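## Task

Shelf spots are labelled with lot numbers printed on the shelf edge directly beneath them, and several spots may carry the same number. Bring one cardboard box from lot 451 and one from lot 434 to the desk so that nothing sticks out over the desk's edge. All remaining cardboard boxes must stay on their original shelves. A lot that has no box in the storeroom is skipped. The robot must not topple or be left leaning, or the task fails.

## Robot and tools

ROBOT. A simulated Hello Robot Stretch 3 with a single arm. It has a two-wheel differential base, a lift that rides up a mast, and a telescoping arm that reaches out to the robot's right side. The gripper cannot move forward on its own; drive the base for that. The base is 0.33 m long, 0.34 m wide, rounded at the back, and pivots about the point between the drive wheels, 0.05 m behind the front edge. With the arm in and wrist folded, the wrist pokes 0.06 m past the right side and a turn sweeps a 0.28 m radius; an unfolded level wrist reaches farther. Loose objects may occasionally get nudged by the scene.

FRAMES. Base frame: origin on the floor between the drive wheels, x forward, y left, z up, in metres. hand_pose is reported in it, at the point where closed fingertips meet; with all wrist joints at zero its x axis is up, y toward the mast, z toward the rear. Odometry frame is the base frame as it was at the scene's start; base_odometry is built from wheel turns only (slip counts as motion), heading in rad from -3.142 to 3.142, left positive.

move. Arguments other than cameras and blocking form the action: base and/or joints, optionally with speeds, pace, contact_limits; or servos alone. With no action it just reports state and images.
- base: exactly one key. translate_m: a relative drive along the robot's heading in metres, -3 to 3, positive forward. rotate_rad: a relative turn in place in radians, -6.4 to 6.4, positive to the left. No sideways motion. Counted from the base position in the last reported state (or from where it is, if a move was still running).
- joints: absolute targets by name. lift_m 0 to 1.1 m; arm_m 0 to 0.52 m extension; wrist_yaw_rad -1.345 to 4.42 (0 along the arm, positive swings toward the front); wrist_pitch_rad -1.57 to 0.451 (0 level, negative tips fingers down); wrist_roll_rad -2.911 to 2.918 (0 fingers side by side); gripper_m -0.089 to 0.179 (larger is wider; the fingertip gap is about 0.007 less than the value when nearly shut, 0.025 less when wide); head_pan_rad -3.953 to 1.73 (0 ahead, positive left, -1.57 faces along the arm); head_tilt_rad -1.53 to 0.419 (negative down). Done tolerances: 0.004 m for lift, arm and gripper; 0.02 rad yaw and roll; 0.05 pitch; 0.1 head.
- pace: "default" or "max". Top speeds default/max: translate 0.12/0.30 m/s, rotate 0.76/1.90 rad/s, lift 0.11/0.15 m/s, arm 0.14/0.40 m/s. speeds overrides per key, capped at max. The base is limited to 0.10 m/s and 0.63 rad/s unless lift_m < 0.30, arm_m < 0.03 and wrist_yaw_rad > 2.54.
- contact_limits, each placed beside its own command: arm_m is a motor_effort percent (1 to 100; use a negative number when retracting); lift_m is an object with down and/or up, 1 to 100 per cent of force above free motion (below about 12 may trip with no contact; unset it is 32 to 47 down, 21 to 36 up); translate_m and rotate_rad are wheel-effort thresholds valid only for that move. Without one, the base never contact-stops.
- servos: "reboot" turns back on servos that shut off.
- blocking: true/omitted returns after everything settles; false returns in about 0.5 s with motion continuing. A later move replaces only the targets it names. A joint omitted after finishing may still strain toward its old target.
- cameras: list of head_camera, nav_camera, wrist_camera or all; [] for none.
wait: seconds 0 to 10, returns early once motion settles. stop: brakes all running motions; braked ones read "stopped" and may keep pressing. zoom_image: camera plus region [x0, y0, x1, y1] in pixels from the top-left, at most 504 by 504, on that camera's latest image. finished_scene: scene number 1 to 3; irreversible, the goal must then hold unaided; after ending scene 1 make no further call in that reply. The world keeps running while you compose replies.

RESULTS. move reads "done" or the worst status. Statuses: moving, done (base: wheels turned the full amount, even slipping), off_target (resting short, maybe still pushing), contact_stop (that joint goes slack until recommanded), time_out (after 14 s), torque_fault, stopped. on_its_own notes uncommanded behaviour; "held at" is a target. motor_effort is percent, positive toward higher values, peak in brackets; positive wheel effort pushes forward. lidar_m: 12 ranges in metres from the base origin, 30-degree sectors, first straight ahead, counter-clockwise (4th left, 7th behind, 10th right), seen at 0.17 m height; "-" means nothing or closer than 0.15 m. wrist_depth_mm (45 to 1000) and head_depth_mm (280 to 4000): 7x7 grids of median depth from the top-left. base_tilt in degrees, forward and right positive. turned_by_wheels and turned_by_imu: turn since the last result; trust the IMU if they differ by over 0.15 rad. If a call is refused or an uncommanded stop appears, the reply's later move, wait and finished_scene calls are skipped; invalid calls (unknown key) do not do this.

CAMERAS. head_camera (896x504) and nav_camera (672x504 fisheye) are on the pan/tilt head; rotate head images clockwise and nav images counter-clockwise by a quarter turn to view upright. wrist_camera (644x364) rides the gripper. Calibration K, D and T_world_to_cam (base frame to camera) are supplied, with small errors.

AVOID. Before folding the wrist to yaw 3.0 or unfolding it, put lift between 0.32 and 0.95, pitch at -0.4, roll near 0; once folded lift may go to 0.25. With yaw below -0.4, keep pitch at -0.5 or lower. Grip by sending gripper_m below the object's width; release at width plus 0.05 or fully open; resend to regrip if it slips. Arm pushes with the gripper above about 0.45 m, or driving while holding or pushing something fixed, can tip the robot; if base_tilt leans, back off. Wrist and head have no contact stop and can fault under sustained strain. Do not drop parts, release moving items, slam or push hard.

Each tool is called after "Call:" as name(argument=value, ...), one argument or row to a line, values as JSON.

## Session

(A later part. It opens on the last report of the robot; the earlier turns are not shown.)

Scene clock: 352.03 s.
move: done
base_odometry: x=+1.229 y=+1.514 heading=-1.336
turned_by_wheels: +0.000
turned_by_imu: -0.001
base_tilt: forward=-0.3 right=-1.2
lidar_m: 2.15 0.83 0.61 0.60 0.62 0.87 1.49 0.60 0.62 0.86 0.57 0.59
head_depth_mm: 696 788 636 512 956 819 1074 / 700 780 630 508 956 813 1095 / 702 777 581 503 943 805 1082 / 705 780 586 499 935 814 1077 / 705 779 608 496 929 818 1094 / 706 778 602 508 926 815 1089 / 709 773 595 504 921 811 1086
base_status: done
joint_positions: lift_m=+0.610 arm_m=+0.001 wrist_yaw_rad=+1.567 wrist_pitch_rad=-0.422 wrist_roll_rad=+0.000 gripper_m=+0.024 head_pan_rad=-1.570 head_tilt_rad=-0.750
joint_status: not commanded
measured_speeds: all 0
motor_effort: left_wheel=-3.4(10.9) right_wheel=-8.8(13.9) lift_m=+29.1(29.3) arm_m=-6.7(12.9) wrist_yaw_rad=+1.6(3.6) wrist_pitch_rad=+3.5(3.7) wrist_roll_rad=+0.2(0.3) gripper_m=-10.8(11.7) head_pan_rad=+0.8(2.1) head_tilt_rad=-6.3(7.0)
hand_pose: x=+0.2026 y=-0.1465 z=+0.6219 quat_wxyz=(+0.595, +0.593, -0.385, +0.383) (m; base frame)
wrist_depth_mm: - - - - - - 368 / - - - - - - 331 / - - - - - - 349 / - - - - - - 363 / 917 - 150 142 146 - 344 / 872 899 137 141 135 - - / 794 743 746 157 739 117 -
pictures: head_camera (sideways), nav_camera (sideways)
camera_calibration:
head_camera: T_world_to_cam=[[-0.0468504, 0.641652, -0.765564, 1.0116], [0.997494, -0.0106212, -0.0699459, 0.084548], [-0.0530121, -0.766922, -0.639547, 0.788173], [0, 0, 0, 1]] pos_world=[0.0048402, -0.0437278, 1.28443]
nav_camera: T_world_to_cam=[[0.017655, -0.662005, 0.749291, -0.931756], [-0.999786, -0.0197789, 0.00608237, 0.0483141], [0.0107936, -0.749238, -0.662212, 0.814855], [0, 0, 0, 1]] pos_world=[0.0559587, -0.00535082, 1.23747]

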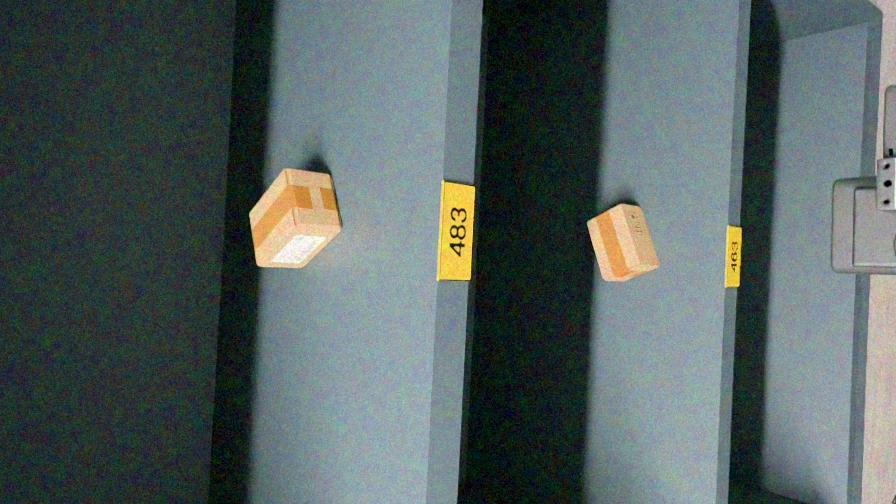

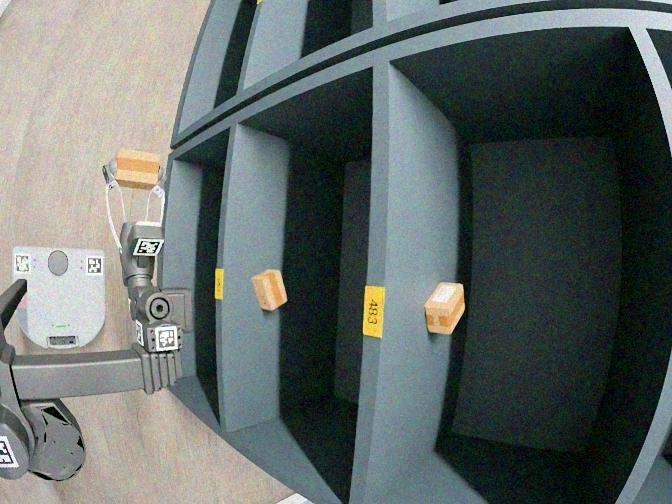

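Call:
move(
  base={"translate_m": -0.90},
  cameras=[],
)

Call:
move(
  base={"rotate_rad": -1.57},
  joints={"lift_m": 0.85},
  cameras=["nav_camera"],
)

Scene clock: 373.10 s.
move: done
base_odometry: x=+1.019 y=+2.389 heading=-1.335
turned_by_wheels: +0.000
turned_by_imu: -0.001
base_tilt: forward=-0.3 right=-1.3
lidar_m: 2.22 0.86 0.64 0.62 0.64 0.61 0.60 0.62 0.86 2.52 0.59 0.58
head_depth_mm: 1826 1773 1729 1649 1532 1363 1162 / 2514 2653 2447 2001 1622 1347 1153 / 2583 2935 2640 1996 1595 1343 1155 / 2622 2982 2629 1989 1593 1340 1100 / 2629 2951 2590 1958 1596 1326 1138 / 2598 3001 2570 1941 1577 1317 1138 / 2579 2909 2542 1936 1453 1257 1135
base_status: done
joint_positions: lift_m=+0.610 arm_m=+0.001 wrist_yaw_rad=+1.567 wrist_pitch_rad=-0.422 wrist_roll_rad=+0.000 gripper_m=+0.024 head_pan_rad=-1.570 head_tilt_rad=-0.750
joint_status: not commanded
measured_speeds: all 0
motor_effort: left_wheel=-1.4(11.6) right_wheel=-10.3(14.3) lift_m=+31.6(32.3) arm_m=+0.5(5.8) wrist_yaw_rad=+2.1(3.4) wrist_pitch_rad=+3.5(3.7) wrist_roll_rad=+0.0(0.4) gripper_m=-11.0(11.7) head_pan_rad=+1.1(1.5) head_tilt_rad=-5.1(7.0)
hand_pose: x=+0.2026 y=-0.1465 z=+0.6219 quat_wxyz=(+0.595, +0.593, -0.385, +0.383) (m; base frame)
wrist_depth_mm: - - - - - - 324 / - - - - - - - / - - - - - - - / - - - - - - - / 969 - 149 141 147 482 - / 897 884 137 141 136 - - / 809 755 748 157 741 117 -
pictures: none
No camera images: "cameras" was empty.

Scene clock: 376.70 s.
move: done
base_odometry: x=+1.019 y=+2.389 heading=-2.905
turned_by_wheels: -1.570
turned_by_imu: -1.545
base_tilt: forward=-0.4 right=-1.3
lidar_m: 2.66 0.58 0.58 2.13 0.85 0.63 0.62 0.65 0.61 0.59 0.62 0.88
head_depth_mm: 472 530 605 708 856 992 - / 473 534 609 711 854 - - / 474 533 612 715 865 309 - / 477 537 616 720 871 985 - / 477 539 619 723 874 1104 304 / 480 542 621 729 883 1113 - / 483 543 626 733 884 1116 -
base_status: done
joint_positions: lift_m=+0.850 arm_m=+0.001 wrist_yaw_rad=+1.567 wrist_pitch_rad=-0.422 wrist_roll_rad=+0.000 gripper_m=+0.024 head_pan_rad=-1.570 head_tilt_rad=-0.750
joint_status: all done
measured_speeds: all 0
motor_effort: left_wheel=+7.0(12.1) right_wheel=-10.0(13.3) lift_m=+23.5(34.4) arm_m=-6.0(6.0) wrist_yaw_rad=+2.1(3.6) wrist_pitch_rad=+3.5(3.7) wrist_roll_rad=-0.1(0.4) gripper_m=-11.2(11.6) head_pan_rad=-0.1(1.0) head_tilt_rad=-5.0(6.5)
hand_pose: x=+0.2026 y=-0.1465 z=+0.8618 quat_wxyz=(+0.595, +0.593, -0.385, +0.383) (m; base frame)
wrist_depth_mm: - - - - - - 582 / - - - - - - 599 / - - - - - - 598 / - - - - - - 602 / - - 149 142 147 - 589 / - - 137 141 136 - 591 / - 983 - 158 972 121 589
pictures: nav_camera (sideways)
camera_calibration:
nav_camera: T_world_to_cam=[[0.017655, -0.662005, 0.749291, -0.931756], [-0.999786, -0.0197789, 0.00608237, 0.0483141], [0.0107936, -0.749238, -0.662212, 0.814855], [0, 0, 0, 1]] pos_world=[0.0559587, -0.00535082, 1.23747]

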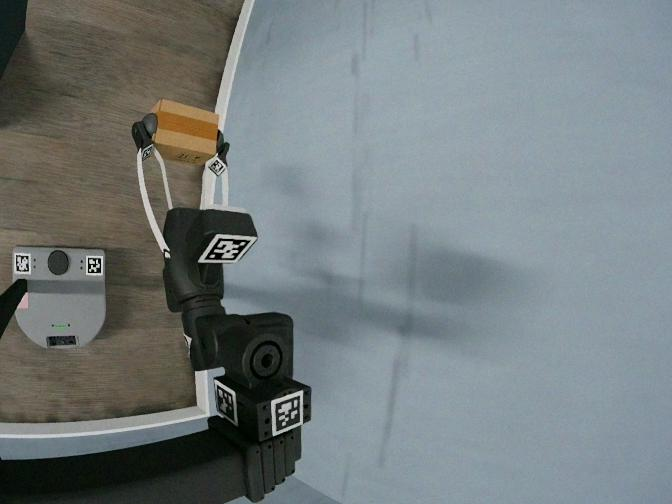

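Call:
move(
  base={"translate_m": 1.3},
  cameras=[],
)

Call:
move(
  base={"rotate_rad": 1.2},
  cameras=["nav_camera"],
)

Call:
move(
  base={"translate_m": 1.2},
  cameras=[],
)

Call:
move(
  base={"rotate_rad": 0.37},
  cameras=["head_camera","nav_camera","wrist_camera"],
)

Scene clock: 397.93 s.
move: done
base_odometry: x=-0.245 y=+2.084 heading=-2.905
turned_by_wheels: +0.000
turned_by_imu: +0.001
base_tilt: forward=-0.3 right=-1.2
lidar_m: 1.84 1.58 2.24 1.53 0.61 0.58 1.90 0.88 0.66 0.64 0.67 0.95
head_depth_mm: 511 575 658 767 917 1078 - / 513 578 660 771 929 - - / 517 580 663 778 936 308 - / 518 583 667 783 939 1071 - / 520 584 672 790 948 1201 303 / 522 589 673 789 959 1207 - / 524 590 678 795 964 1221 -
base_status: done
joint_positions: lift_m=+0.850 arm_m=+0.001 wrist_yaw_rad=+1.567 wrist_pitch_rad=-0.422 wrist_roll_rad=+0.000 gripper_m=+0.024 head_pan_rad=-1.570 head_tilt_rad=-0.750
joint_status: not commanded
measured_speeds: all 0
motor_effort: left_wheel=+5.5(12.1) right_wheel=+4.2(10.5) lift_m=+27.4(27.7) arm_m=-11.8(13.4) wrist_yaw_rad=+1.7(3.5) wrist_pitch_rad=+3.6(3.7) wrist_roll_rad=-0.3(0.4) gripper_m=-10.9(11.7) head_pan_rad=-1.1(1.5) head_tilt_rad=-5.5(6.5)
hand_pose: x=+0.2026 y=-0.1465 z=+0.8618 quat_wxyz=(+0.595, +0.593, -0.385, +0.383) (m; base frame)
wrist_depth_mm: - - - - - - - / - - - - - - 645 / - - - - - - 634 / - - - - - - 635 / - - 150 141 146 - 620 / - - 137 140 136 - 626 / - 997 983 158 978 125 621
pictures: none
No camera images: "cameras" was empty.

Scene clock: 400.97 s.
move: done
base_odometry: x=-0.245 y=+2.084 heading=-1.705
turned_by_wheels: +1.200
turned_by_imu: +1.181
base_tilt: forward=-0.3 right=-1.4
lidar_m: 2.44 1.05 0.58 0.66 1.52 0.78 0.65 0.64 0.71 1.14 1.84 1.59
head_depth_mm: 871 921 973 1033 1104 1151 - / 1033 1098 1170 1254 1352 - - / 1251 1345 1458 1601 1555 308 - / 1580 1721 1962 1933 1597 1292 - / 1586 1776 2038 1971 1588 1320 303 / 1519 1712 1946 1943 1557 1327 - / 1477 1655 1861 1945 1568 1322 -
base_status: done
joint_positions: lift_m=+0.850 arm_m=+0.001 wrist_yaw_rad=+1.567 wrist_pitch_rad=-0.422 wrist_roll_rad=+0.000 gripper_m=+0.024 head_pan_rad=-1.570 head_tilt_rad=-0.750
joint_status: not commanded
measured_speeds: all 0
motor_effort: left_wheel=-8.8(12.6) right_wheel=+8.9(12.9) lift_m=+27.3(28.1) arm_m=-12.6(13.4) wrist_yaw_rad=+1.7(3.4) wrist_pitch_rad=+3.5(3.7) wrist_roll_rad=-0.1(0.4) gripper_m=-10.8(11.7) head_pan_rad=-0.6(1.5) head_tilt_rad=-5.3(6.3)
hand_pose: x=+0.2026 y=-0.1465 z=+0.8618 quat_wxyz=(+0.595, +0.593, -0.385, +0.383) (m; base frame)
wrist_depth_mm: - - - - - - - / - - - - - - - / - - - - - - - / - - - - - - - / - - 149 142 147 - - / - - 137 141 135 - - / - 997 984 157 976 125 -
pictures: nav_camera (sideways)
camera_calibration:
nav_camera: T_world_to_cam=[[0.017655, -0.662005, 0.749291, -0.931756], [-0.999786, -0.0197789, 0.00608237, 0.0483141], [0.0107936, -0.749238, -0.662212, 0.814855], [0, 0, 0, 1]] pos_world=[0.0559587, -0.00535082, 1.23747]

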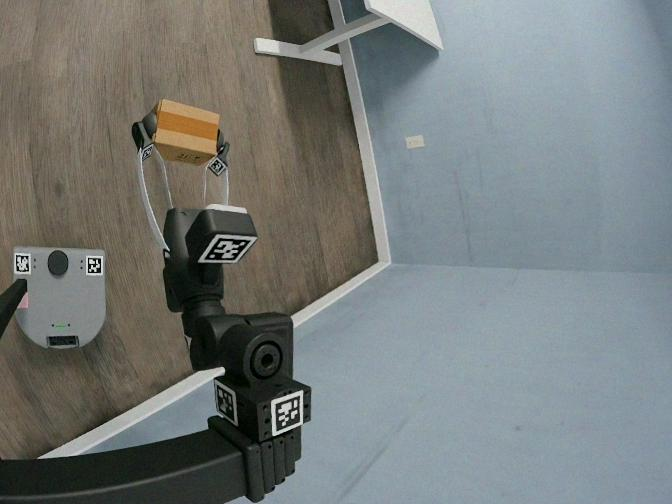

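Scene clock: 414.10 s.
move: done
base_odometry: x=-0.406 y=+0.895 heading=-1.706
turned_by_wheels: +0.000
turned_by_imu: +0.000
base_tilt: forward=-0.2 right=-1.1
lidar_m: 2.51 1.98 1.03 0.85 0.85 0.94 1.77 1.76 1.76 1.04 0.93 0.90
head_depth_mm: 1424 1629 1913 2039 1631 1450 - / 1370 1568 1827 1958 1612 - - / 1318 1497 1652 999 1611 308 - / 1272 1439 1169 949 1556 1291 - / 1232 1383 1153 906 1547 1322 304 / 1193 1336 1141 896 1569 1323 - / 1156 1289 1131 857 1563 1310 -
base_status: done
joint_positions: lift_m=+0.850 arm_m=+0.001 wrist_yaw_rad=+1.567 wrist_pitch_rad=-0.422 wrist_roll_rad=+0.000 gripper_m=+0.024 head_pan_rad=-1.570 head_tilt_rad=-0.750
joint_status: not commanded
measured_speeds: all 0
motor_effort: left_wheel=-0.1(9.7) right_wheel=+10.5(13.9) lift_m=+30.5(31.3) arm_m=-11.0(13.4) wrist_yaw_rad=+2.1(4.0) wrist_pitch_rad=+3.5(3.7) wrist_roll_rad=+0.1(0.3) gripper_m=-11.4(11.9) head_pan_rad=-1.3(2.1) head_tilt_rad=-5.5(6.2)
hand_pose: x=+0.2026 y=-0.1465 z=+0.8618 quat_wxyz=(+0.595, +0.593, -0.385, +0.383) (m; base frame)
wrist_depth_mm: - - - - - - - / - - - - - - - / - - - - - - - / - - - - - - - / - - 149 142 146 - - / - - 137 140 135 - - / - 984 974 157 955 125 -
pictures: none
No camera images: "cameras" was empty.

Scene clock: 415.80 s.
move: done
base_odometry: x=-0.406 y=+0.895 heading=-1.336
turned_by_wheels: +0.370
turned_by_imu: +0.363
base_tilt: forward=-0.2 right=-1.2
lidar_m: 2.51 1.17 0.87 0.84 0.88 1.81 1.76 1.84 1.04 0.93 0.90 2.06
head_depth_mm: 1193 1338 1213 903 1629 1462 - / 1191 1337 1193 927 1515 - - / 1194 1350 1181 922 1599 308 - / 1202 1349 1166 914 1596 1306 - / 1207 1344 1153 911 1544 1328 304 / 1207 1361 1142 895 1574 1323 - / 1210 1352 1129 923 1524 1313 -
base_status: done
joint_positions: lift_m=+0.850 arm_m=+0.001 wrist_yaw_rad=+1.567 wrist_pitch_rad=-0.422 wrist_roll_rad=+0.000 gripper_m=+0.024 head_pan_rad=-1.570 head_tilt_rad=-0.750
joint_status: not commanded
measured_speeds: all 0
motor_effort: left_wheel=-9.0(12.6) right_wheel=+8.5(12.4) lift_m=+31.1(31.6) arm_m=-11.6(11.9) wrist_yaw_rad=+2.4(3.0) wrist_pitch_rad=+3.6(3.6) wrist_roll_rad=-0.1(0.3) gripper_m=-10.9(11.5) head_pan_rad=-1.4(2.2) head_tilt_rad=-5.5(5.9)
hand_pose: x=+0.2026 y=-0.1465 z=+0.8618 quat_wxyz=(+0.595, +0.593, -0.385, +0.383) (m; base frame)
wrist_depth_mm: - - - - - - - / - - - - - - - / - - - - - - - / - - - - - - - / - - 150 142 146 - - / - - 137 140 136 - - / - - 977 157 965 124 -
pictures: head_camera (sideways), nav_camera (sideways), wrist_camera
camera_calibration:
head_camera: T_world_to_cam=[[-0.0468504, 0.641652, -0.765564, 1.0116], [0.997494, -0.0106212, -0.0699459, 0.084548], [-0.0530121, -0.766922, -0.639547, 0.788173], [0, 0, 0, 1]] pos_world=[0.0048402, -0.0437278, 1.28443]
nav_camera: T_world_to_cam=[[0.017655, -0.662005, 0.749291, -0.931756], [-0.999786, -0.0197789, 0.00608237, 0.0483141], [0.0107936, -0.749238, -0.662212, 0.814855], [0, 0, 0, 1]] pos_world=[0.0559587, -0.00535082, 1.23747]
wrist_camera: T_world_to_cam=[[0.0331059, -0.999124, -0.0255956, -0.124299], [-0.583973, 0.00144612, -0.811772, 0.850635], [0.811097, 0.0418216, -0.583414, 0.510836], [0, 0, 0, 1]] pos_world=[0.0865256, -0.146784, 0.985369]

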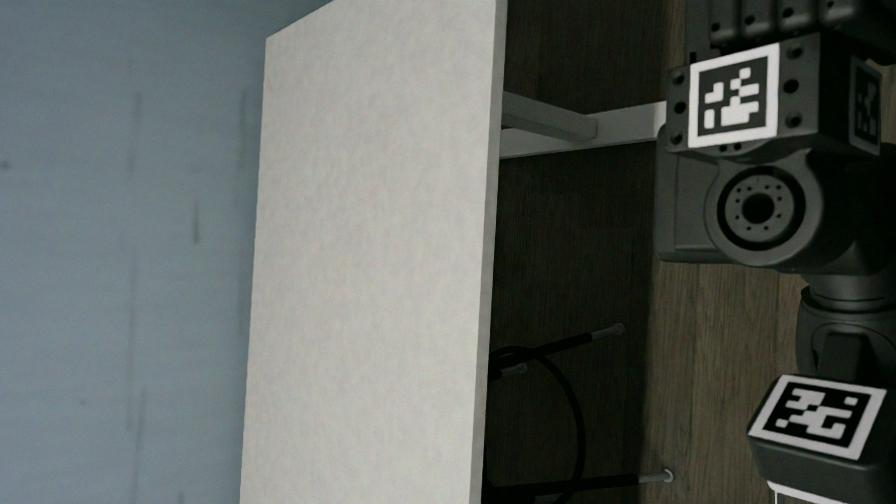

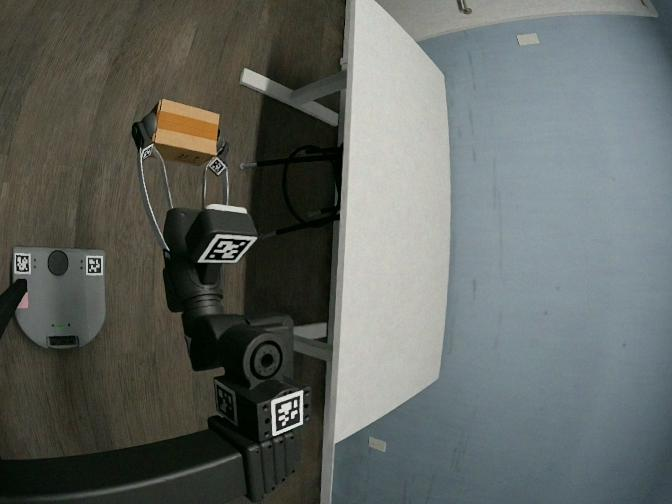

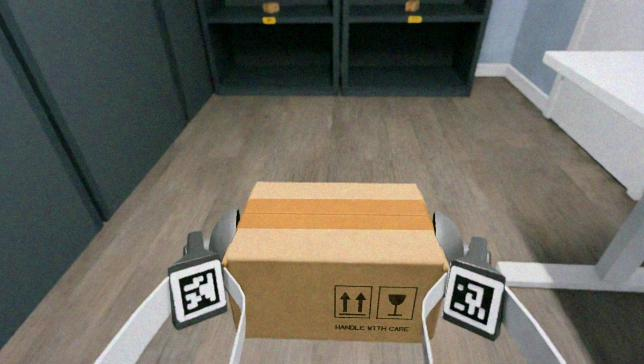

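Call:
move(
  joints={"wrist_yaw_rad": 0, "head_tilt_rad": -0.6},
  cameras=[],
)

Call:
move(
  joints={"arm_m": 0.46, "lift_m": 0.79},
  speeds={"arm_m": 0.2},
  cameras=["wrist_camera"],
)

Call:
move(
  joints={"lift_m": 0.742},
  speeds={"lift_m": 0.04},
  contact_limits={"lift_m": {"down": 12}},
  cameras=["wrist_camera", "head_camera"],
)

Scene clock: 441.00 s.
move: done
base_odometry: x=-0.406 y=+0.895 heading=-1.336
turned_by_wheels: +0.000
turned_by_imu: +0.000
base_tilt: forward=-0.3 right=-1.2
lidar_m: 2.51 1.17 0.87 0.84 0.88 1.81 1.76 1.84 1.03 0.93 0.91 2.06
head_depth_mm: 1183 1293 1425 1136 907 1497 1340 / 1181 1292 1417 1123 898 1424 - / 1183 1301 1428 1115 895 509 1210 / 1184 1301 1423 1099 919 331 307 / 1190 1304 1426 1085 916 1351 1221 / 1193 1308 1407 1078 906 1414 1213 / 1196 1305 1411 1068 901 1377 1217
base_status: not commanded
joint_positions: lift_m=+0.850 arm_m=+0.001 wrist_yaw_rad=+0.003 wrist_pitch_rad=-0.422 wrist_roll_rad=+0.000 gripper_m=+0.024 head_pan_rad=-1.570 head_tilt_rad=-0.600
joint_status: all done
measured_speeds: all 0
motor_effort: left_wheel=-8.4(9.1) right_wheel=+8.2(9.0) lift_m=+31.7(32.2) arm_m=-11.2(13.4) wrist_yaw_rad=-2.0(7.2) wrist_pitch_rad=+3.6(3.6) wrist_roll_rad=-0.2(0.3) gripper_m=-11.1(11.8) head_pan_rad=-1.3(2.5) head_tilt_rad=+3.4(5.3)
hand_pose: x=-0.0208 y=-0.3695 z=+0.8618 quat_wxyz=(+0.692, +0.149, -0.691, -0.147) (m; base frame)
wrist_depth_mm: - - - - - - - / - - - - - - - / - - - - - - - / - - - 176 176 - - / - - 150 142 147 - - / - - 137 141 135 - - / - - 980 157 155 125 -
pictures: none
No camera images: "cameras" was empty.

Scene clock: 445.00 s.
move: done
base_odometry: x=-0.406 y=+0.895 heading=-1.336
turned_by_wheels: +0.000
turned_by_imu: +0.000
base_tilt: forward=-0.3 right=-1.1
lidar_m: 2.51 1.17 0.87 0.84 0.88 1.82 1.76 1.84 1.04 0.93 0.90 2.07
head_depth_mm: 1177 1297 1445 1130 914 354 289 / 1179 1293 1424 1129 410 352 1160 / 1177 1301 1413 618 863 1484 1231 / 1189 1304 1417 647 885 1467 1222 / 1184 1307 1426 1085 915 1429 1216 / 1192 1305 1418 1076 906 1416 1217 / 1191 1314 1413 1069 900 1367 1207
base_status: not commanded
joint_positions: lift_m=+0.790 arm_m=+0.460 wrist_yaw_rad=+0.003 wrist_pitch_rad=-0.422 wrist_roll_rad=+0.000 gripper_m=+0.024 head_pan_rad=-1.570 head_tilt_rad=-0.600
joint_status: all done
measured_speeds: all 0
motor_effort: left_wheel=-8.8(9.3) right_wheel=+8.2(9.4) lift_m=+30.2(33.3) arm_m=+13.0(15.6) wrist_yaw_rad=-2.6(4.6) wrist_pitch_rad=+3.7(3.8) wrist_roll_rad=-0.1(0.3) gripper_m=-11.3(11.7) head_pan_rad=-2.1(2.7) head_tilt_rad=+3.5(4.3)
hand_pose: x=-0.0209 y=-0.8288 z=+0.8017 quat_wxyz=(+0.692, +0.150, -0.691, -0.148) (m; base frame)
wrist_depth_mm: - - - - - - - / - - - - - - - / - - - - - - - / - - - 175 - - - / - - 149 142 146 - - / - - 137 140 135 - - / - - 152 154 152 108 -
pictures: wrist_camera
camera_calibration:
wrist_camera: T_world_to_cam=[[-0.998888, -0.039608, -0.0255865, -0.0265274], [-0.00239902, 0.584605, -0.811315, 1.16741], [0.0470926, -0.810351, -0.584049, -0.0362799], [0, 0, 0, 1]] pos_world=[-0.0219888, -0.712924, 0.925269]

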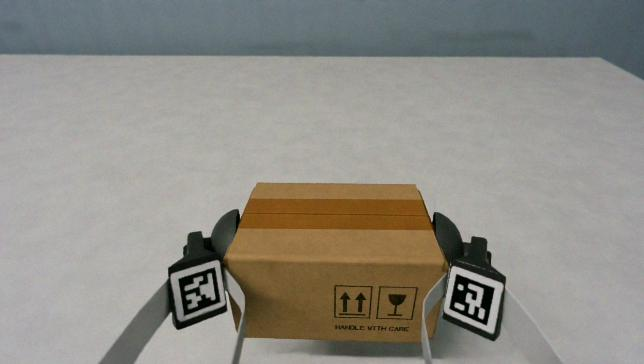

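Scene clock: 446.70 s.
move: done
base_odometry: x=-0.406 y=+0.895 heading=-1.336
turned_by_wheels: +0.000
turned_by_imu: +0.000
base_tilt: forward=-0.2 right=-1.0
lidar_m: 2.51 1.18 0.87 0.84 0.88 1.82 1.76 1.83 1.04 0.93 0.91 2.06
head_depth_mm: 1181 1293 1434 1130 906 1495 325 / 1184 1299 1422 1120 819 398 330 / 1187 1300 1419 670 827 1471 1235 / 1186 1306 1424 917 853 1470 1226 / 1187 1298 1422 1091 916 1426 1228 / 1182 1310 1417 1080 906 1423 1217 / 1192 1302 1413 1067 900 1371 1213
base_status: not commanded
joint_positions: lift_m=+0.742 arm_m=+0.460 wrist_yaw_rad=+0.003 wrist_pitch_rad=-0.415 wrist_roll_rad=+0.000 gripper_m=+0.024 head_pan_rad=-1.570 head_tilt_rad=-0.600
joint_status: all done
measured_speeds: all 0
motor_effort: left_wheel=-8.9(9.2) right_wheel=+8.5(9.3) lift_m=+24.3(28.6) arm_m=+10.0(12.7) wrist_yaw_rad=-2.8(4.3) wrist_pitch_rad=+2.2(3.8) wrist_roll_rad=-0.3(0.3) gripper_m=-11.1(11.5) head_pan_rad=-1.7(2.7) head_tilt_rad=+3.1(3.7)
contact_limits: lift_m down 12 (down: maximum 72; up: maximum 65)
hand_pose: x=-0.0208 y=-0.8298 z=+0.7554 quat_wxyz=(+0.692, +0.147, -0.691, -0.145) (m; base frame)
wrist_depth_mm: - - - - - - - / - - - - - - - / - - - - - - - / - - - 174 173 - - / - - 149 141 146 - - / - - 137 141 135 - - / - - 129 154 153 108 -
pictures: head_camera (sideways), wrist_camera
camera_calibration:
head_camera: T_world_to_cam=[[-0.0467536, 0.519896, -0.852949, 1.12549], [0.997499, -0.0210196, -0.067489, 0.0813571], [-0.0530159, -0.853971, -0.517613, 0.629501], [0, 0, 0, 1]] pos_world=[0.00484048, -0.0458493, 1.29131]
wrist_camera: T_world_to_cam=[[-0.998883, -0.0398872, -0.0253374, -0.0281501], [-0.00240133, 0.578346, -0.815788, 1.12865], [0.0471933, -0.814816, -0.577795, -0.0724576], [0, 0, 0, 1]] pos_world=[-0.0219889, -0.712914, 0.878163]

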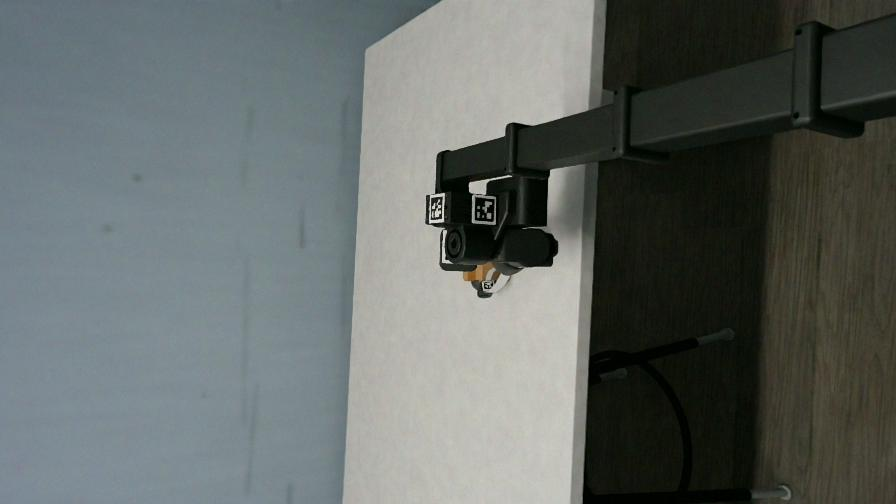

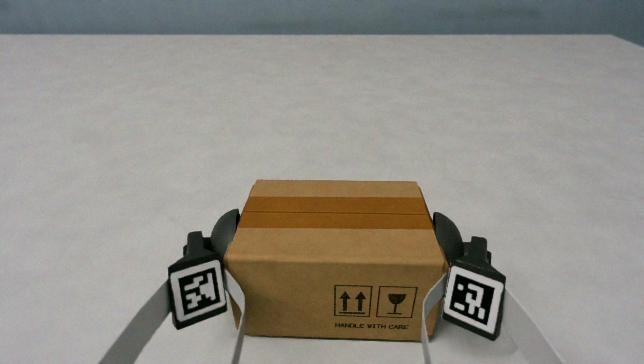

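Call:
move(
  joints={"gripper_m": 0.179},
  cameras=["wrist_camera"],
)

Call:
move(
  joints={"lift_m": 0.84},
  cameras=[],
)

Call:
move(
  joints={"arm_m": 0.0},
  pace="max",
  cameras=["wrist_camera","head_camera"],
)

Call:
move(
  base={"rotate_rad": 0.19},
  joints={"wrist_yaw_rad": 1.57, "head_tilt_rad": -0.5},
  pace="max",
  cameras=[],
)

Call:
move(
  base={"translate_m": 1.2},
  joints={"lift_m": 0.64},
  pace="max",
  cameras=[],
)

Call:
move(
  base={"translate_m": 0.95},
  pace="max",
  cameras=["nav_camera","wrist_camera"],
)

Scene clock: 485.90 s.
move: done
base_odometry: x=-0.406 y=+0.895 heading=-1.336
turned_by_wheels: +0.000
turned_by_imu: +0.000
base_tilt: forward=-0.1 right=-1.3
lidar_m: 2.51 1.17 0.87 0.84 0.88 1.82 1.76 1.84 1.04 0.93 0.90 2.06
head_depth_mm: 1173 1300 1433 1131 908 1496 325 / 1179 1292 1415 1124 818 398 329 / 1181 1306 1419 669 826 1471 1234 / 1185 1307 1409 914 851 1465 1227 / 1193 1312 1427 1087 911 1429 1227 / 1193 1305 1417 1078 906 1408 1216 / 1185 1317 1403 1067 898 1373 1218
base_status: not commanded
joint_positions: lift_m=+0.742 arm_m=+0.460 wrist_yaw_rad=+0.003 wrist_pitch_rad=-0.417 wrist_roll_rad=+0.000 gripper_m=+0.179 head_pan_rad=-1.570 head_tilt_rad=-0.600
joint_status: all done
measured_speeds: all 0
motor_effort: left_wheel=-8.5(9.1) right_wheel=+8.2(9.5) lift_m=+29.8(31.0) arm_m=+1.3(5.1) wrist_yaw_rad=-2.1(4.9) wrist_pitch_rad=+2.7(3.0) wrist_roll_rad=+0.0(0.4) gripper_m=+0.6(85.2) head_pan_rad=-2.1(3.0) head_tilt_rad=+2.0(3.5)
contact_limits: lift_m down 12 (down: maximum 72; up: maximum 65)
hand_pose: x=-0.0209 y=-0.8294 z=+0.7548 quat_wxyz=(+0.692, +0.148, -0.691, -0.146) (m; base frame)
wrist_depth_mm: - - - - - - - / - - - - - - - / - - - - - - - / - - - 172 - - - / - 142 150 148 148 - - / - 126 139 136 135 - - / - - 156 154 151 - 105
pictures: wrist_camera
camera_calibration:
wrist_camera: T_world_to_cam=[[-0.998888, -0.0397355, -0.0253871, -0.028006], [-0.00239859, 0.580518, -0.814244, 1.12861], [0.0470921, -0.813277, -0.579968, -0.0696302], [0, 0, 0, 1]] pos_world=[-0.0219888, -0.712918, 0.877865]

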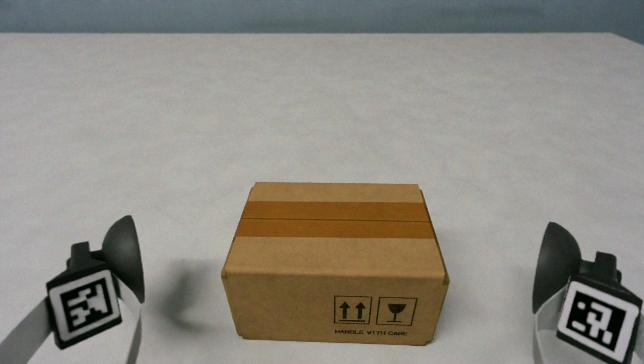

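Scene clock: 487.63 s.
move: done
base_odometry: x=-0.406 y=+0.895 heading=-1.336
turned_by_wheels: +0.000
turned_by_imu: +0.000
base_tilt: forward=-0.3 right=-1.1
lidar_m: 2.51 1.17 0.87 0.84 0.88 1.81 1.76 1.84 1.04 0.94 0.90 2.06
head_depth_mm: 1180 1295 1438 1140 847 301 - / 1183 1296 1416 503 371 1367 1211 / 1185 1309 1399 600 895 1481 1231 / 1190 1302 1425 691 917 1473 1225 / 1190 1303 1420 1040 915 1430 1224 / 1191 1307 1411 1075 904 1416 1214 / 1193 1308 1411 1070 900 1376 1213
base_status: not commanded
joint_positions: lift_m=+0.840 arm_m=+0.460 wrist_yaw_rad=+0.003 wrist_pitch_rad=-0.417 wrist_roll_rad=+0.000 gripper_m=+0.179 head_pan_rad=-1.570 head_tilt_rad=-0.600
joint_status: all done
measured_speeds: all 0
motor_effort: left_wheel=-8.4(8.9) right_wheel=+8.9(9.0) lift_m=+30.7(34.0) arm_m=-1.9(1.9) wrist_yaw_rad=-3.3(4.8) wrist_pitch_rad=+2.8(2.9) wrist_roll_rad=-0.1(0.4) gripper_m=+0.1(1.0) head_pan_rad=-2.1(3.0) head_tilt_rad=+1.9(3.0)
hand_pose: x=-0.0209 y=-0.8294 z=+0.8528 quat_wxyz=(+0.692, +0.148, -0.691, -0.146) (m; base frame)
wrist_depth_mm: - - - - - - - / - - - - - - - / - - - - - - - / - - - - - - - / - 142 - - - - - / - 126 - - - - - / - - - 214 212 - 105
pictures: none
No camera images: "cameras" was empty.

Scene clock: 490.07 s.
move: done
base_odometry: x=-0.406 y=+0.895 heading=-1.336
turned_by_wheels: +0.000
turned_by_imu: +0.000
base_tilt: forward=-0.3 right=-1.2
lidar_m: 2.52 1.17 0.87 0.84 0.88 1.82 1.76 1.84 1.04 0.93 0.91 2.06
head_depth_mm: 1177 1296 1428 1130 911 1501 1310 / 1172 1294 1421 1123 904 1410 1299 / 1181 1303 1415 1118 890 1481 1207 / 1187 1306 1426 1102 918 1477 312 / 1186 1310 1423 1091 915 1419 1194 / 1189 1309 1406 1072 908 1410 1219 / 1189 1309 1410 1072 904 1372 1211
base_status: not commanded
joint_positions: lift_m=+0.840 arm_m=+0.001 wrist_yaw_rad=+0.003 wrist_pitch_rad=-0.417 wrist_roll_rad=+0.000 gripper_m=+0.179 head_pan_rad=-1.570 head_tilt_rad=-0.600
joint_status: all done
measured_speeds: all 0
motor_effort: left_wheel=-8.5(8.9) right_wheel=+8.0(9.1) lift_m=+25.2(31.3) arm_m=-12.2(14.6) wrist_yaw_rad=-2.9(4.5) wrist_pitch_rad=+2.8(2.9) wrist_roll_rad=+0.0(0.3) gripper_m=+1.1(1.2) head_pan_rad=-2.4(2.9) head_tilt_rad=+1.3(2.9)
hand_pose: x=-0.0209 y=-0.3700 z=+0.8528 quat_wxyz=(+0.692, +0.148, -0.691, -0.146) (m; base frame)
wrist_depth_mm: - - - - - - - / - - - 572 - - - / - - - - - - - / - - - - - - - / - - - - - - - / 123 141 - - - - - / - - - - - - 105
pictures: head_camera (sideways), wrist_camera
camera_calibration:
head_camera: T_world_to_cam=[[-0.0467536, 0.519896, -0.852949, 1.12549], [0.997499, -0.0210196, -0.067489, 0.0813571], [-0.0530159, -0.853971, -0.517613, 0.629501], [0, 0, 0, 1]] pos_world=[0.00484048, -0.0458493, 1.29131]
wrist_camera: T_world_to_cam=[[-0.998893, -0.0395965, -0.0254117, -0.0072044], [-0.002298, 0.580523, -0.814241, 0.941712], [0.0469931, -0.813281, -0.579971, 0.360826], [0, 0, 0, 1]] pos_world=[-0.0219887, -0.253518, 0.975865]

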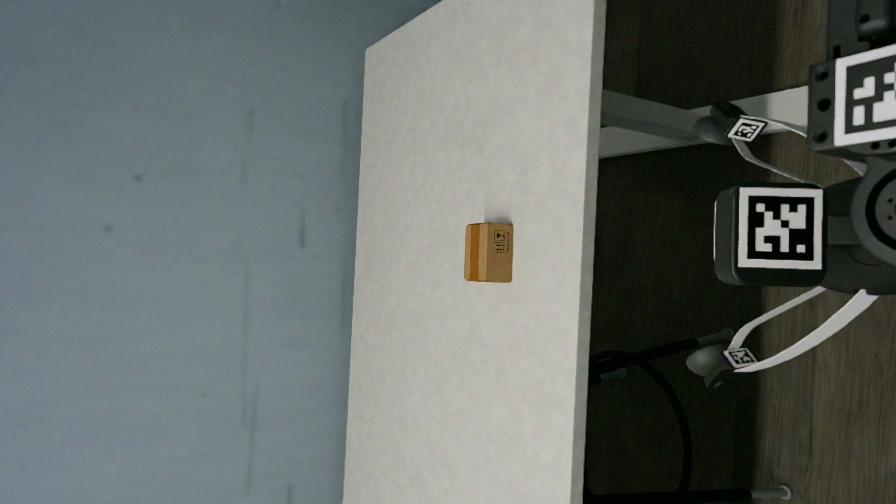

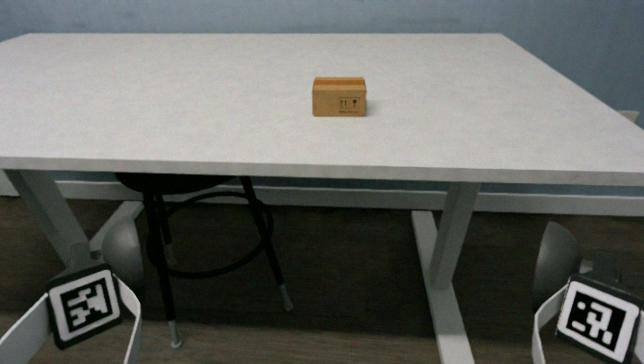

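Scene clock: 491.30 s.
move: done
base_odometry: x=-0.406 y=+0.895 heading=-1.147
turned_by_wheels: +0.190
turned_by_imu: +0.186
base_tilt: forward=-0.3 right=-1.2
lidar_m: 1.86 1.01 0.84 0.84 0.95 1.77 1.76 1.73 1.04 0.93 0.90 2.51
head_depth_mm: 1147 1238 1335 1379 959 1224 1291 / 1165 1259 1374 1363 909 1479 1317 / 1189 1286 1402 1354 904 1519 1308 / 1217 1316 1419 1333 934 1511 1298 / 1250 1341 1471 1320 926 1588 1303 / 1277 1380 1502 1312 922 1541 1296 / 1298 1411 1528 1296 957 1564 1289
base_status: done
joint_positions: lift_m=+0.840 arm_m=+0.001 wrist_yaw_rad=+1.567 wrist_pitch_rad=-0.417 wrist_roll_rad=+0.000 gripper_m=+0.179 head_pan_rad=-1.570 head_tilt_rad=-0.499
joint_status: all done
measured_speeds: all 0
motor_effort: left_wheel=-8.1(13.4) right_wheel=+8.0(11.9) lift_m=+27.2(27.6) arm_m=-11.5(12.7) wrist_yaw_rad=+2.4(7.1) wrist_pitch_rad=+2.8(2.9) wrist_roll_rad=+0.0(0.3) gripper_m=+0.6(1.0) head_pan_rad=-3.1(3.2) head_tilt_rad=+2.8(6.1)
hand_pose: x=+0.2031 y=-0.1466 z=+0.8528 quat_wxyz=(+0.594, +0.592, -0.386, +0.384) (m; base frame)
wrist_depth_mm: - - - - - - - / - - - - - - - / - - - - - - - / - - - - - - - / - - - - - - - / - - - - - - - / 976 - - - - 986 105
pictures: none
No camera images: "cameras" was empty.

Scene clock: 504.27 s.
move: done
base_odometry: x=+0.088 y=-0.198 heading=-1.147
turned_by_wheels: +0.000
turned_by_imu: +0.001
base_tilt: forward=-0.3 right=-1.3
lidar_m: 1.31 0.71 0.60 0.60 0.67 1.10 2.93 1.52 1.26 1.66 1.84 1.38
head_depth_mm: 1352 1457 1563 1373 1104 1580 1329 / 1377 1492 1609 1725 1897 1606 1317 / 1401 1499 1642 1801 1925 1606 1304 / 1419 1527 1653 1806 1947 1603 1307 / 1448 1566 1699 1865 1980 1590 1305 / 1473 1596 1760 1929 2032 1576 1294 / 1518 1644 1784 1978 2023 1566 1282
base_status: done
joint_positions: lift_m=+0.640 arm_m=+0.001 wrist_yaw_rad=+1.567 wrist_pitch_rad=-0.417 wrist_roll_rad=+0.000 gripper_m=+0.179 head_pan_rad=-1.570 head_tilt_rad=-0.500
joint_status: all done
measured_speeds: all 0
motor_effort: left_wheel=+1.8(8.8) right_wheel=+6.6(14.3) lift_m=+29.9(31.5) arm_m=+3.3(11.6) wrist_yaw_rad=+2.7(4.3) wrist_pitch_rad=+2.9(2.9) wrist_roll_rad=-0.1(0.4) gripper_m=+0.4(1.2) head_pan_rad=-3.0(3.6) head_tilt_rad=-4.3(5.5)
hand_pose: x=+0.2031 y=-0.1465 z=+0.6528 quat_wxyz=(+0.594, +0.592, -0.386, +0.384) (m; base frame)
wrist_depth_mm: - 914 - - - - - / - - - - - - - / - - - - - - - / - - - - - - - / - - - - - - - / - 879 928 920 930 926 906 / - 798 821 802 805 792 105
pictures: none
No camera images: "cameras" was empty.

Scene clock: 514.73 s.
move: done
base_odometry: x=+0.479 y=-1.064 heading=-1.147
turned_by_wheels: +0.000
turned_by_imu: +0.000
base_tilt: forward=-0.3 right=-1.3
lidar_m: 0.73 0.48 0.40 0.40 0.45 0.74 3.81 1.85 1.87 1.50 0.66 0.88
head_depth_mm: 1500 1607 1740 1900 2008 1620 1326 / 1533 1646 1765 1965 2046 1615 1312 / 1561 1682 1829 1988 2067 1604 1311 / 1607 1733 1889 2050 2060 1597 1303 / 1242 1355 1484 1613 1779 1577 1299 / 1228 1376 1341 1601 1270 1491 1252 / 1061 1406 1179 1446 1205 996 971
base_status: done
joint_positions: lift_m=+0.640 arm_m=+0.001 wrist_yaw_rad=+1.567 wrist_pitch_rad=-0.417 wrist_roll_rad=+0.000 gripper_m=+0.179 head_pan_rad=-1.570 head_tilt_rad=-0.500
joint_status: not commanded
measured_speeds: all 0
motor_effort: left_wheel=+1.7(10.9) right_wheel=+6.3(13.6) lift_m=+28.9(30.5) arm_m=+12.2(13.0) wrist_yaw_rad=+2.1(3.8) wrist_pitch_rad=+2.6(2.9) wrist_roll_rad=-0.2(0.4) gripper_m=+0.2(1.2) head_pan_rad=-3.1(4.0) head_tilt_rad=-4.4(5.7)
hand_pose: x=+0.2031 y=-0.1465 z=+0.6528 quat_wxyz=(+0.594, +0.592, -0.386, +0.384) (m; base frame)
wrist_depth_mm: - - 758 - - - - / - - - - - - - / - - - - - - - / - - - - - - - / - 143 - - - - - / - 126 - - - - - / - 787 - - - - 105
pictures: nav_camera (sideways), wrist_camera
camera_calibration:
nav_camera: T_world_to_cam=[[0.0173525, -0.456101, 0.889759, -1.11487], [-0.999791, -0.0175236, 0.0105156, 0.0426278], [0.0107956, -0.889756, -0.45631, 0.54707], [0, 0, 0, 1]] pos_world=[0.0560588, -0.0209895, 1.24116]
wrist_camera: T_world_to_cam=[[0.032854, -0.999136, -0.0254509, -0.129856], [-0.580527, 0.00165194, -0.814239, 0.682268], [0.813578, 0.041526, -0.579971, 0.385607], [0, 0, 0, 1]] pos_world=[0.0866204, -0.146883, 0.775865]

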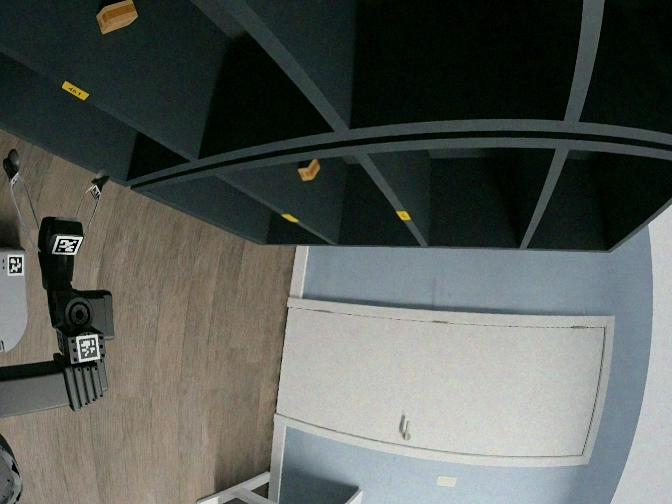

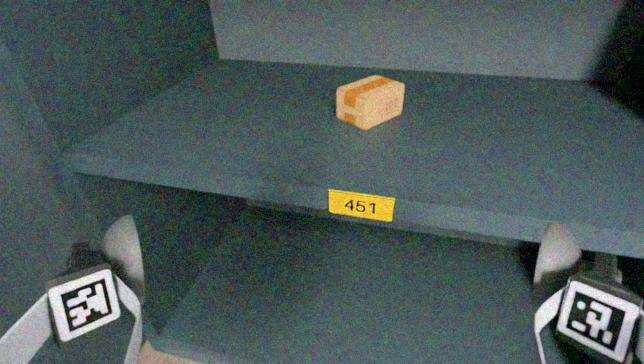

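Call:
move(
  base={"rotate_rad": 1.38},
  pace="max",
  cameras=[],
)

Call:
move(
  joints={"wrist_yaw_rad": -0.2},
  pace="max",
  cameras=["wrist_camera","head_camera"],
)

Scene clock: 540.70 s.
move: done
base_odometry: x=+0.479 y=-1.064 heading=+0.233
turned_by_wheels: +1.380
turned_by_imu: +1.357
base_tilt: forward=-0.3 right=-1.3
lidar_m: 0.40 0.41 0.57 1.60 2.41 1.85 1.86 0.66 0.72 0.88 0.54 0.41
head_depth_mm: 715 775 844 740 512 963 788 / 717 776 843 732 509 963 779 / 717 776 844 667 525 960 777 / 715 773 843 688 523 949 773 / 716 774 843 709 520 944 769 / 715 772 842 698 514 940 771 / 714 774 843 691 510 905 762
base_status: done
joint_positions: lift_m=+0.640 arm_m=+0.001 wrist_yaw_rad=+1.567 wrist_pitch_rad=-0.417 wrist_roll_rad=+0.000 gripper_m=+0.179 head_pan_rad=-1.570 head_tilt_rad=-0.500
joint_status: not commanded
measured_speeds: all 0
motor_effort: left_wheel=-8.4(13.2) right_wheel=+9.3(11.9) lift_m=+28.4(29.1) arm_m=+5.1(12.5) wrist_yaw_rad=+1.8(3.5) wrist_pitch_rad=+2.7(2.9) wrist_roll_rad=-0.1(0.4) gripper_m=+1.0(1.0) head_pan_rad=-2.4(3.8) head_tilt_rad=-4.3(5.1)
hand_pose: x=+0.2031 y=-0.1465 z=+0.6528 quat_wxyz=(+0.594, +0.592, -0.386, +0.384) (m; base frame)
wrist_depth_mm: - 298 293 289 287 282 280 / - - 320 316 313 307 305 / - - 348 345 338 336 331 / - - 387 382 376 369 364 / - 142 432 427 415 402 399 / - 126 494 462 459 455 - / - - 565 - - - 105
pictures: none
No camera images: "cameras" was empty.

Scene clock: 542.03 s.
move: done
base_odometry: x=+0.479 y=-1.064 heading=+0.233
turned_by_wheels: +0.000
turned_by_imu: +0.000
base_tilt: forward=-0.3 right=-1.2
lidar_m: 0.40 0.41 0.57 1.60 2.41 1.85 1.86 0.66 0.72 0.88 0.54 0.41
head_depth_mm: 715 777 842 741 511 965 786 / 714 773 840 730 509 961 778 / 716 775 842 664 526 955 779 / 716 774 841 689 522 948 772 / 714 772 843 707 519 946 769 / 717 773 842 699 515 938 767 / 717 774 844 690 511 906 763
base_status: not commanded
joint_positions: lift_m=+0.640 arm_m=+0.001 wrist_yaw_rad=-0.197 wrist_pitch_rad=-0.417 wrist_roll_rad=+0.000 gripper_m=+0.179 head_pan_rad=-1.570 head_tilt_rad=-0.500
joint_status: all done
measured_speeds: all 0
motor_effort: left_wheel=-8.2(8.9) right_wheel=+8.2(9.7) lift_m=+28.1(29.0) arm_m=+0.6(5.8) wrist_yaw_rad=-2.1(9.4) wrist_pitch_rad=+2.8(2.9) wrist_roll_rad=-0.2(0.3) gripper_m=+0.0(1.0) head_pan_rad=-3.2(3.3) head_tilt_rad=-4.5(4.9)
hand_pose: x=-0.0654 y=-0.3657 z=+0.6528 quat_wxyz=(+0.674, +0.078, -0.702, -0.214) (m; base frame)
wrist_depth_mm: - - - - - 644 - / 575 - - - - 659 - / - - - 415 - - 507 / - - - - - - - / - 143 - 331 330 317 - / 123 279 295 301 305 309 - / - 277 289 - - - 105
pictures: head_camera (sideways), wrist_camera
camera_calibration:
head_camera: T_world_to_cam=[[-0.0465724, 0.432321, -0.900517, 1.18757], [0.997507, -0.0277193, -0.064896, 0.0779905], [-0.0530176, -0.901294, -0.429952, 0.515476], [0, 0, 0, 1]] pos_world=[0.00484103, -0.0466526, 1.29612]
wrist_camera: T_world_to_cam=[[-0.986908, 0.159274, -0.025377, 0.0169268], [0.112837, 0.569439, -0.814252, 0.779692], [-0.115238, -0.806456, -0.579956, 0.24238], [0, 0, 0, 1]] pos_world=[-0.0433417, -0.251215, 0.775865]

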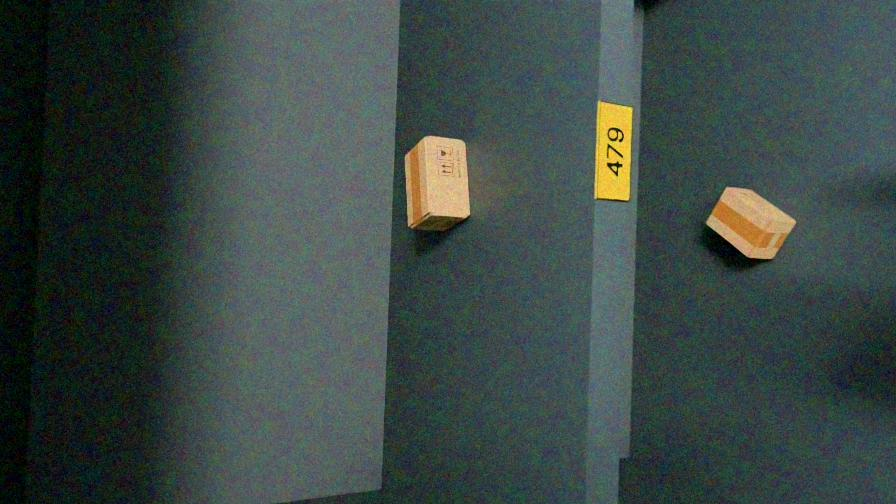

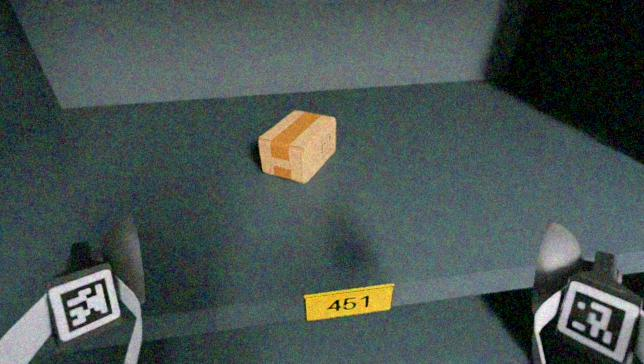

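Call:
move(
  joints={"wrist_pitch_rad": -0.54, "lift_m": 0.67},
  pace="max",
  cameras=[],
)

Call:
move(
  joints={"wrist_yaw_rad": -0.6},
  pace="max",
  cameras=["wrist_camera"],
)

Scene clock: 569.33 s.
move: done
base_odometry: x=+0.479 y=-1.064 heading=+0.233
turned_by_wheels: +0.000
turned_by_imu: +0.000
base_tilt: forward=-0.4 right=-1.3
lidar_m: 0.40 0.41 0.57 1.60 2.41 1.85 1.86 0.66 0.72 0.88 0.54 0.41
head_depth_mm: 714 775 841 739 514 968 786 / 716 775 843 731 509 963 779 / 718 774 844 666 526 951 777 / 717 772 845 689 523 946 772 / 718 773 844 706 519 946 771 / 715 775 844 699 514 939 765 / 717 773 842 693 510 906 761
base_status: not commanded
joint_positions: lift_m=+0.670 arm_m=+0.001 wrist_yaw_rad=-0.197 wrist_pitch_rad=-0.550 wrist_roll_rad=+0.000 gripper_m=+0.179 head_pan_rad=-1.570 head_tilt_rad=-0.500
joint_status: all done
measured_speeds: all 0
motor_effort: left_wheel=-8.0(8.6) right_wheel=+8.8(9.6) lift_m=+26.3(32.7) arm_m=-12.3(13.1) wrist_yaw_rad=-3.1(4.6) wrist_pitch_rad=+1.5(3.9) wrist_roll_rad=+0.2(0.3) gripper_m=+0.3(0.8) head_pan_rad=-2.6(3.3) head_tilt_rad=-3.8(5.0)
hand_pose: x=-0.0618 y=-0.3473 z=+0.6542 quat_wxyz=(+0.659, +0.125, -0.696, -0.258) (m; base frame)
wrist_depth_mm: 545 - - - - 653 - / - - - 426 - - 523 / - - - 410 - - - / - - - - - - - / 324 311 316 321 328 329 - / 123 141 306 - - - - / - - - - - - 105
pictures: none
No camera images: "cameras" was empty.

Scene clock: 570.10 s.
move: done
base_odometry: x=+0.479 y=-1.064 heading=+0.233
turned_by_wheels: +0.000
turned_by_imu: +0.000
base_tilt: forward=-0.4 right=-1.1
lidar_m: 0.40 0.41 0.57 1.60 2.41 1.85 1.86 0.66 0.72 0.88 0.54 0.41
head_depth_mm: 718 773 843 741 512 967 785 / 715 772 843 727 510 959 780 / 716 773 848 665 525 954 776 / 714 771 843 687 522 948 775 / 719 774 840 709 518 944 769 / 716 773 844 697 514 937 766 / 715 774 845 692 511 908 765
base_status: not commanded
joint_positions: lift_m=+0.670 arm_m=+0.001 wrist_yaw_rad=-0.597 wrist_pitch_rad=-0.550 wrist_roll_rad=+0.000 gripper_m=+0.179 head_pan_rad=-1.570 head_tilt_rad=-0.500
joint_status: all done
measured_speeds: all 0
motor_effort: left_wheel=-8.2(8.4) right_wheel=+8.5(9.6) lift_m=+22.8(26.0) arm_m=-11.7(13.1) wrist_yaw_rad=-2.8(7.8) wrist_pitch_rad=+1.4(1.5) wrist_roll_rad=+0.2(0.3) gripper_m=+0.4(1.2) head_pan_rad=-2.5(3.2) head_tilt_rad=-3.3(4.9)
hand_pose: x=-0.1372 y=-0.3157 z=+0.6542 quat_wxyz=(+0.594, -0.016, -0.707, -0.384) (m; base frame)
wrist_depth_mm: - - - 708 - - 401 / - - - - - - - / - 384 - - - 473 - / - 385 - - - 577 - / 323 311 319 - - 645 951 / 123 275 - - 768 822 861 / 256 - - - 745 739 105
pictures: wrist_camera
camera_calibration:
wrist_camera: T_world_to_cam=[[-0.844834, 0.53418, -0.0301121, 0.0790473], [0.383576, 0.565488, -0.730132, 0.741329], [-0.372994, -0.628391, -0.682642, 0.363162], [0, 0, 0, 1]] pos_world=[-0.0821171, -0.233231, 0.791558]

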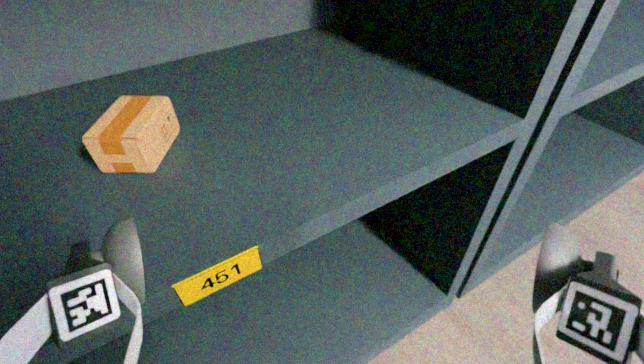

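Call:
move(
  base={"translate_m": 0.076},
  joints={"wrist_yaw_rad": -0.64},
  cameras=[],
)

Call:
move(
  joints={"arm_m": 0.33},
  cameras=["wrist_camera"],
)

Scene clock: 588.63 s.
move: done
base_odometry: x=+0.552 y=-1.047 heading=+0.233
turned_by_wheels: +0.000
turned_by_imu: +0.000
base_tilt: forward=-0.3 right=-1.3
lidar_m: 0.32 0.34 0.46 1.30 2.47 1.91 1.93 0.72 0.83 0.88 0.45 0.33
head_depth_mm: 718 776 846 740 512 968 788 / 716 776 845 664 529 962 781 / 716 773 842 698 527 953 774 / 715 775 844 714 523 948 773 / 715 772 840 708 518 940 772 / 717 771 843 700 514 937 764 / 702 722 735 658 510 791 745
base_status: done
joint_positions: lift_m=+0.670 arm_m=+0.001 wrist_yaw_rad=-0.637 wrist_pitch_rad=-0.551 wrist_roll_rad=+0.000 gripper_m=+0.179 head_pan_rad=-1.570 head_tilt_rad=-0.500
joint_status: all done
measured_speeds: all 0
motor_effort: left_wheel=-0.1(6.9) right_wheel=+10.5(14.6) lift_m=+25.0(25.0) arm_m=-10.5(11.1) wrist_yaw_rad=-3.8(5.7) wrist_pitch_rad=+1.5(1.6) wrist_roll_rad=-0.1(0.3) gripper_m=+0.6(1.2) head_pan_rad=-2.4(2.9) head_tilt_rad=-4.9(5.0)
hand_pose: x=-0.1439 y=-0.3109 z=+0.6541 quat_wxyz=(+0.586, -0.030, -0.706, -0.396) (m; base frame)
wrist_depth_mm: - - - - - - - / - - - - - 517 - / - 398 418 - - 525 - / - - - - - 660 - / 323 312 319 - 862 740 972 / 123 276 311 - 810 833 851 / 252 - - - 746 757 105
pictures: none
No camera images: "cameras" was empty.

Scene clock: 592.27 s.
move: done
base_odometry: x=+0.552 y=-1.047 heading=+0.233
turned_by_wheels: +0.000
turned_by_imu: +0.000
base_tilt: forward=-0.2 right=-1.2
lidar_m: 0.32 0.34 0.46 1.30 2.46 1.91 1.94 0.72 0.83 0.88 0.45 0.33
head_depth_mm: 715 775 842 739 511 965 784 / 716 774 843 666 530 957 421 / 717 773 844 696 527 553 737 / 717 776 844 713 522 561 753 / 716 773 844 706 518 942 771 / 715 776 843 697 512 938 766 / 702 721 736 659 509 794 742
base_status: not commanded
joint_positions: lift_m=+0.670 arm_m=+0.330 wrist_yaw_rad=-0.637 wrist_pitch_rad=-0.551 wrist_roll_rad=+0.000 gripper_m=+0.179 head_pan_rad=-1.570 head_tilt_rad=-0.500
joint_status: all done
measured_speeds: all 0
motor_effort: left_wheel=-0.2(0.5) right_wheel=+10.5(11.0) lift_m=+25.9(26.0) arm_m=+13.1(15.7) wrist_yaw_rad=-3.1(4.4) wrist_pitch_rad=+1.5(1.7) wrist_roll_rad=-0.2(0.3) gripper_m=+0.6(1.1) head_pan_rad=-2.1(3.0) head_tilt_rad=-3.8(4.6)
hand_pose: x=-0.1439 y=-0.6402 z=+0.6540 quat_wxyz=(+0.586, -0.030, -0.706, -0.396) (m; base frame)
wrist_depth_mm: 254 280 319 - - 521 - / 270 302 332 - - 538 - / 292 323 - - - - - / 313 337 - - - - - / 320 309 315 321 317 312 315 / - 272 285 232 282 281 278 / 246 250 253 204 245 245 105
pictures: wrist_camera
camera_calibration:
wrist_camera: T_world_to_cam=[[-0.822556, 0.567885, -0.0301438, 0.271572], [0.40648, 0.550044, -0.729538, 0.920213], [-0.397713, -0.612339, -0.683275, 0.16383], [0, 0, 0, 1]] pos_world=[-0.0855074, -0.560059, 0.791458]

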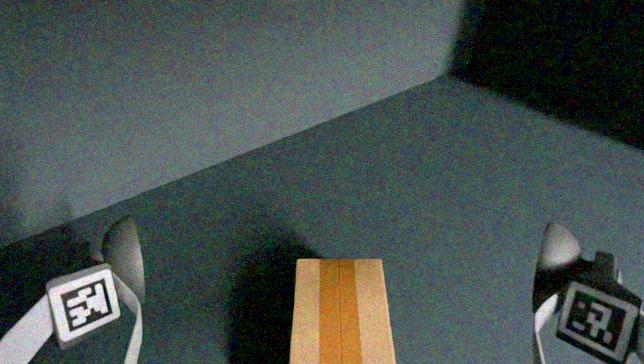

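Call:
move(
  joints={"lift_m": 0.586},
  contact_limits={"lift_m": {"down": 14}},
  cameras=["wrist_camera"],
)

Scene clock: 604.50 s.
move: done
base_odometry: x=+0.552 y=-1.047 heading=+0.233
turned_by_wheels: +0.000
turned_by_imu: +0.000
base_tilt: forward=-0.2 right=-1.2
lidar_m: 0.32 0.34 0.46 1.29 2.46 1.91 1.93 0.72 0.83 0.88 0.46 0.33
head_depth_mm: 717 777 845 739 512 965 787 / 717 777 844 666 529 957 759 / 717 773 842 696 527 618 574 / 715 775 845 715 523 945 612 / 714 774 840 706 518 943 771 / 713 772 845 699 514 936 765 / 701 719 735 657 510 792 742
base_status: not commanded
joint_positions: lift_m=+0.586 arm_m=+0.330 wrist_yaw_rad=-0.637 wrist_pitch_rad=-0.551 wrist_roll_rad=+0.000 gripper_m=+0.179 head_pan_rad=-1.570 head_tilt_rad=-0.500
joint_status: all done
measured_speeds: all 0
motor_effort: left_wheel=+0.2(0.6) right_wheel=+10.0(11.3) lift_m=+22.8(27.0) arm_m=+12.0(12.4) wrist_yaw_rad=-3.1(4.2) wrist_pitch_rad=+1.8(1.8) wrist_roll_rad=-0.1(0.3) gripper_m=+0.4(0.9) head_pan_rad=-2.0(2.7) head_tilt_rad=-3.6(4.4)
contact_limits: lift_m down 14 (down: maximum 72; up: maximum 65)
hand_pose: x=-0.1439 y=-0.6402 z=+0.5700 quat_wxyz=(+0.586, -0.030, -0.706, -0.396) (m; base frame)
wrist_depth_mm: 254 282 318 - - - - / 270 301 338 - - - 325 / 285 304 303 299 296 293 291 / 257 256 253 178 240 247 245 / 222 213 218 154 204 215 213 / 123 184 192 138 141 189 187 / 165 168 171 127 133 168 105
pictures: wrist_camera
camera_calibration:
wrist_camera: T_world_to_cam=[[-0.822578, 0.567856, -0.0301042, 0.268994], [0.406436, 0.550074, -0.72954, 0.858947], [-0.397714, -0.612339, -0.683275, 0.106435], [0, 0, 0, 1]] pos_world=[-0.0855074, -0.560059, 0.707458]

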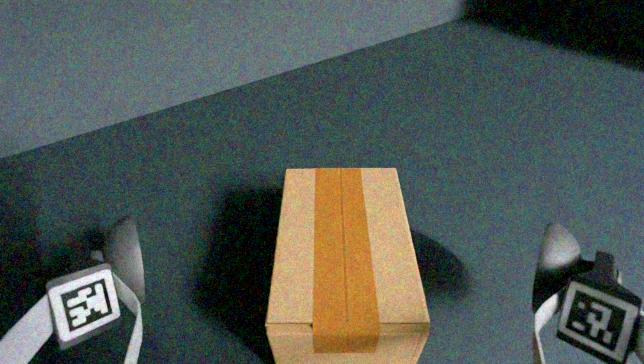

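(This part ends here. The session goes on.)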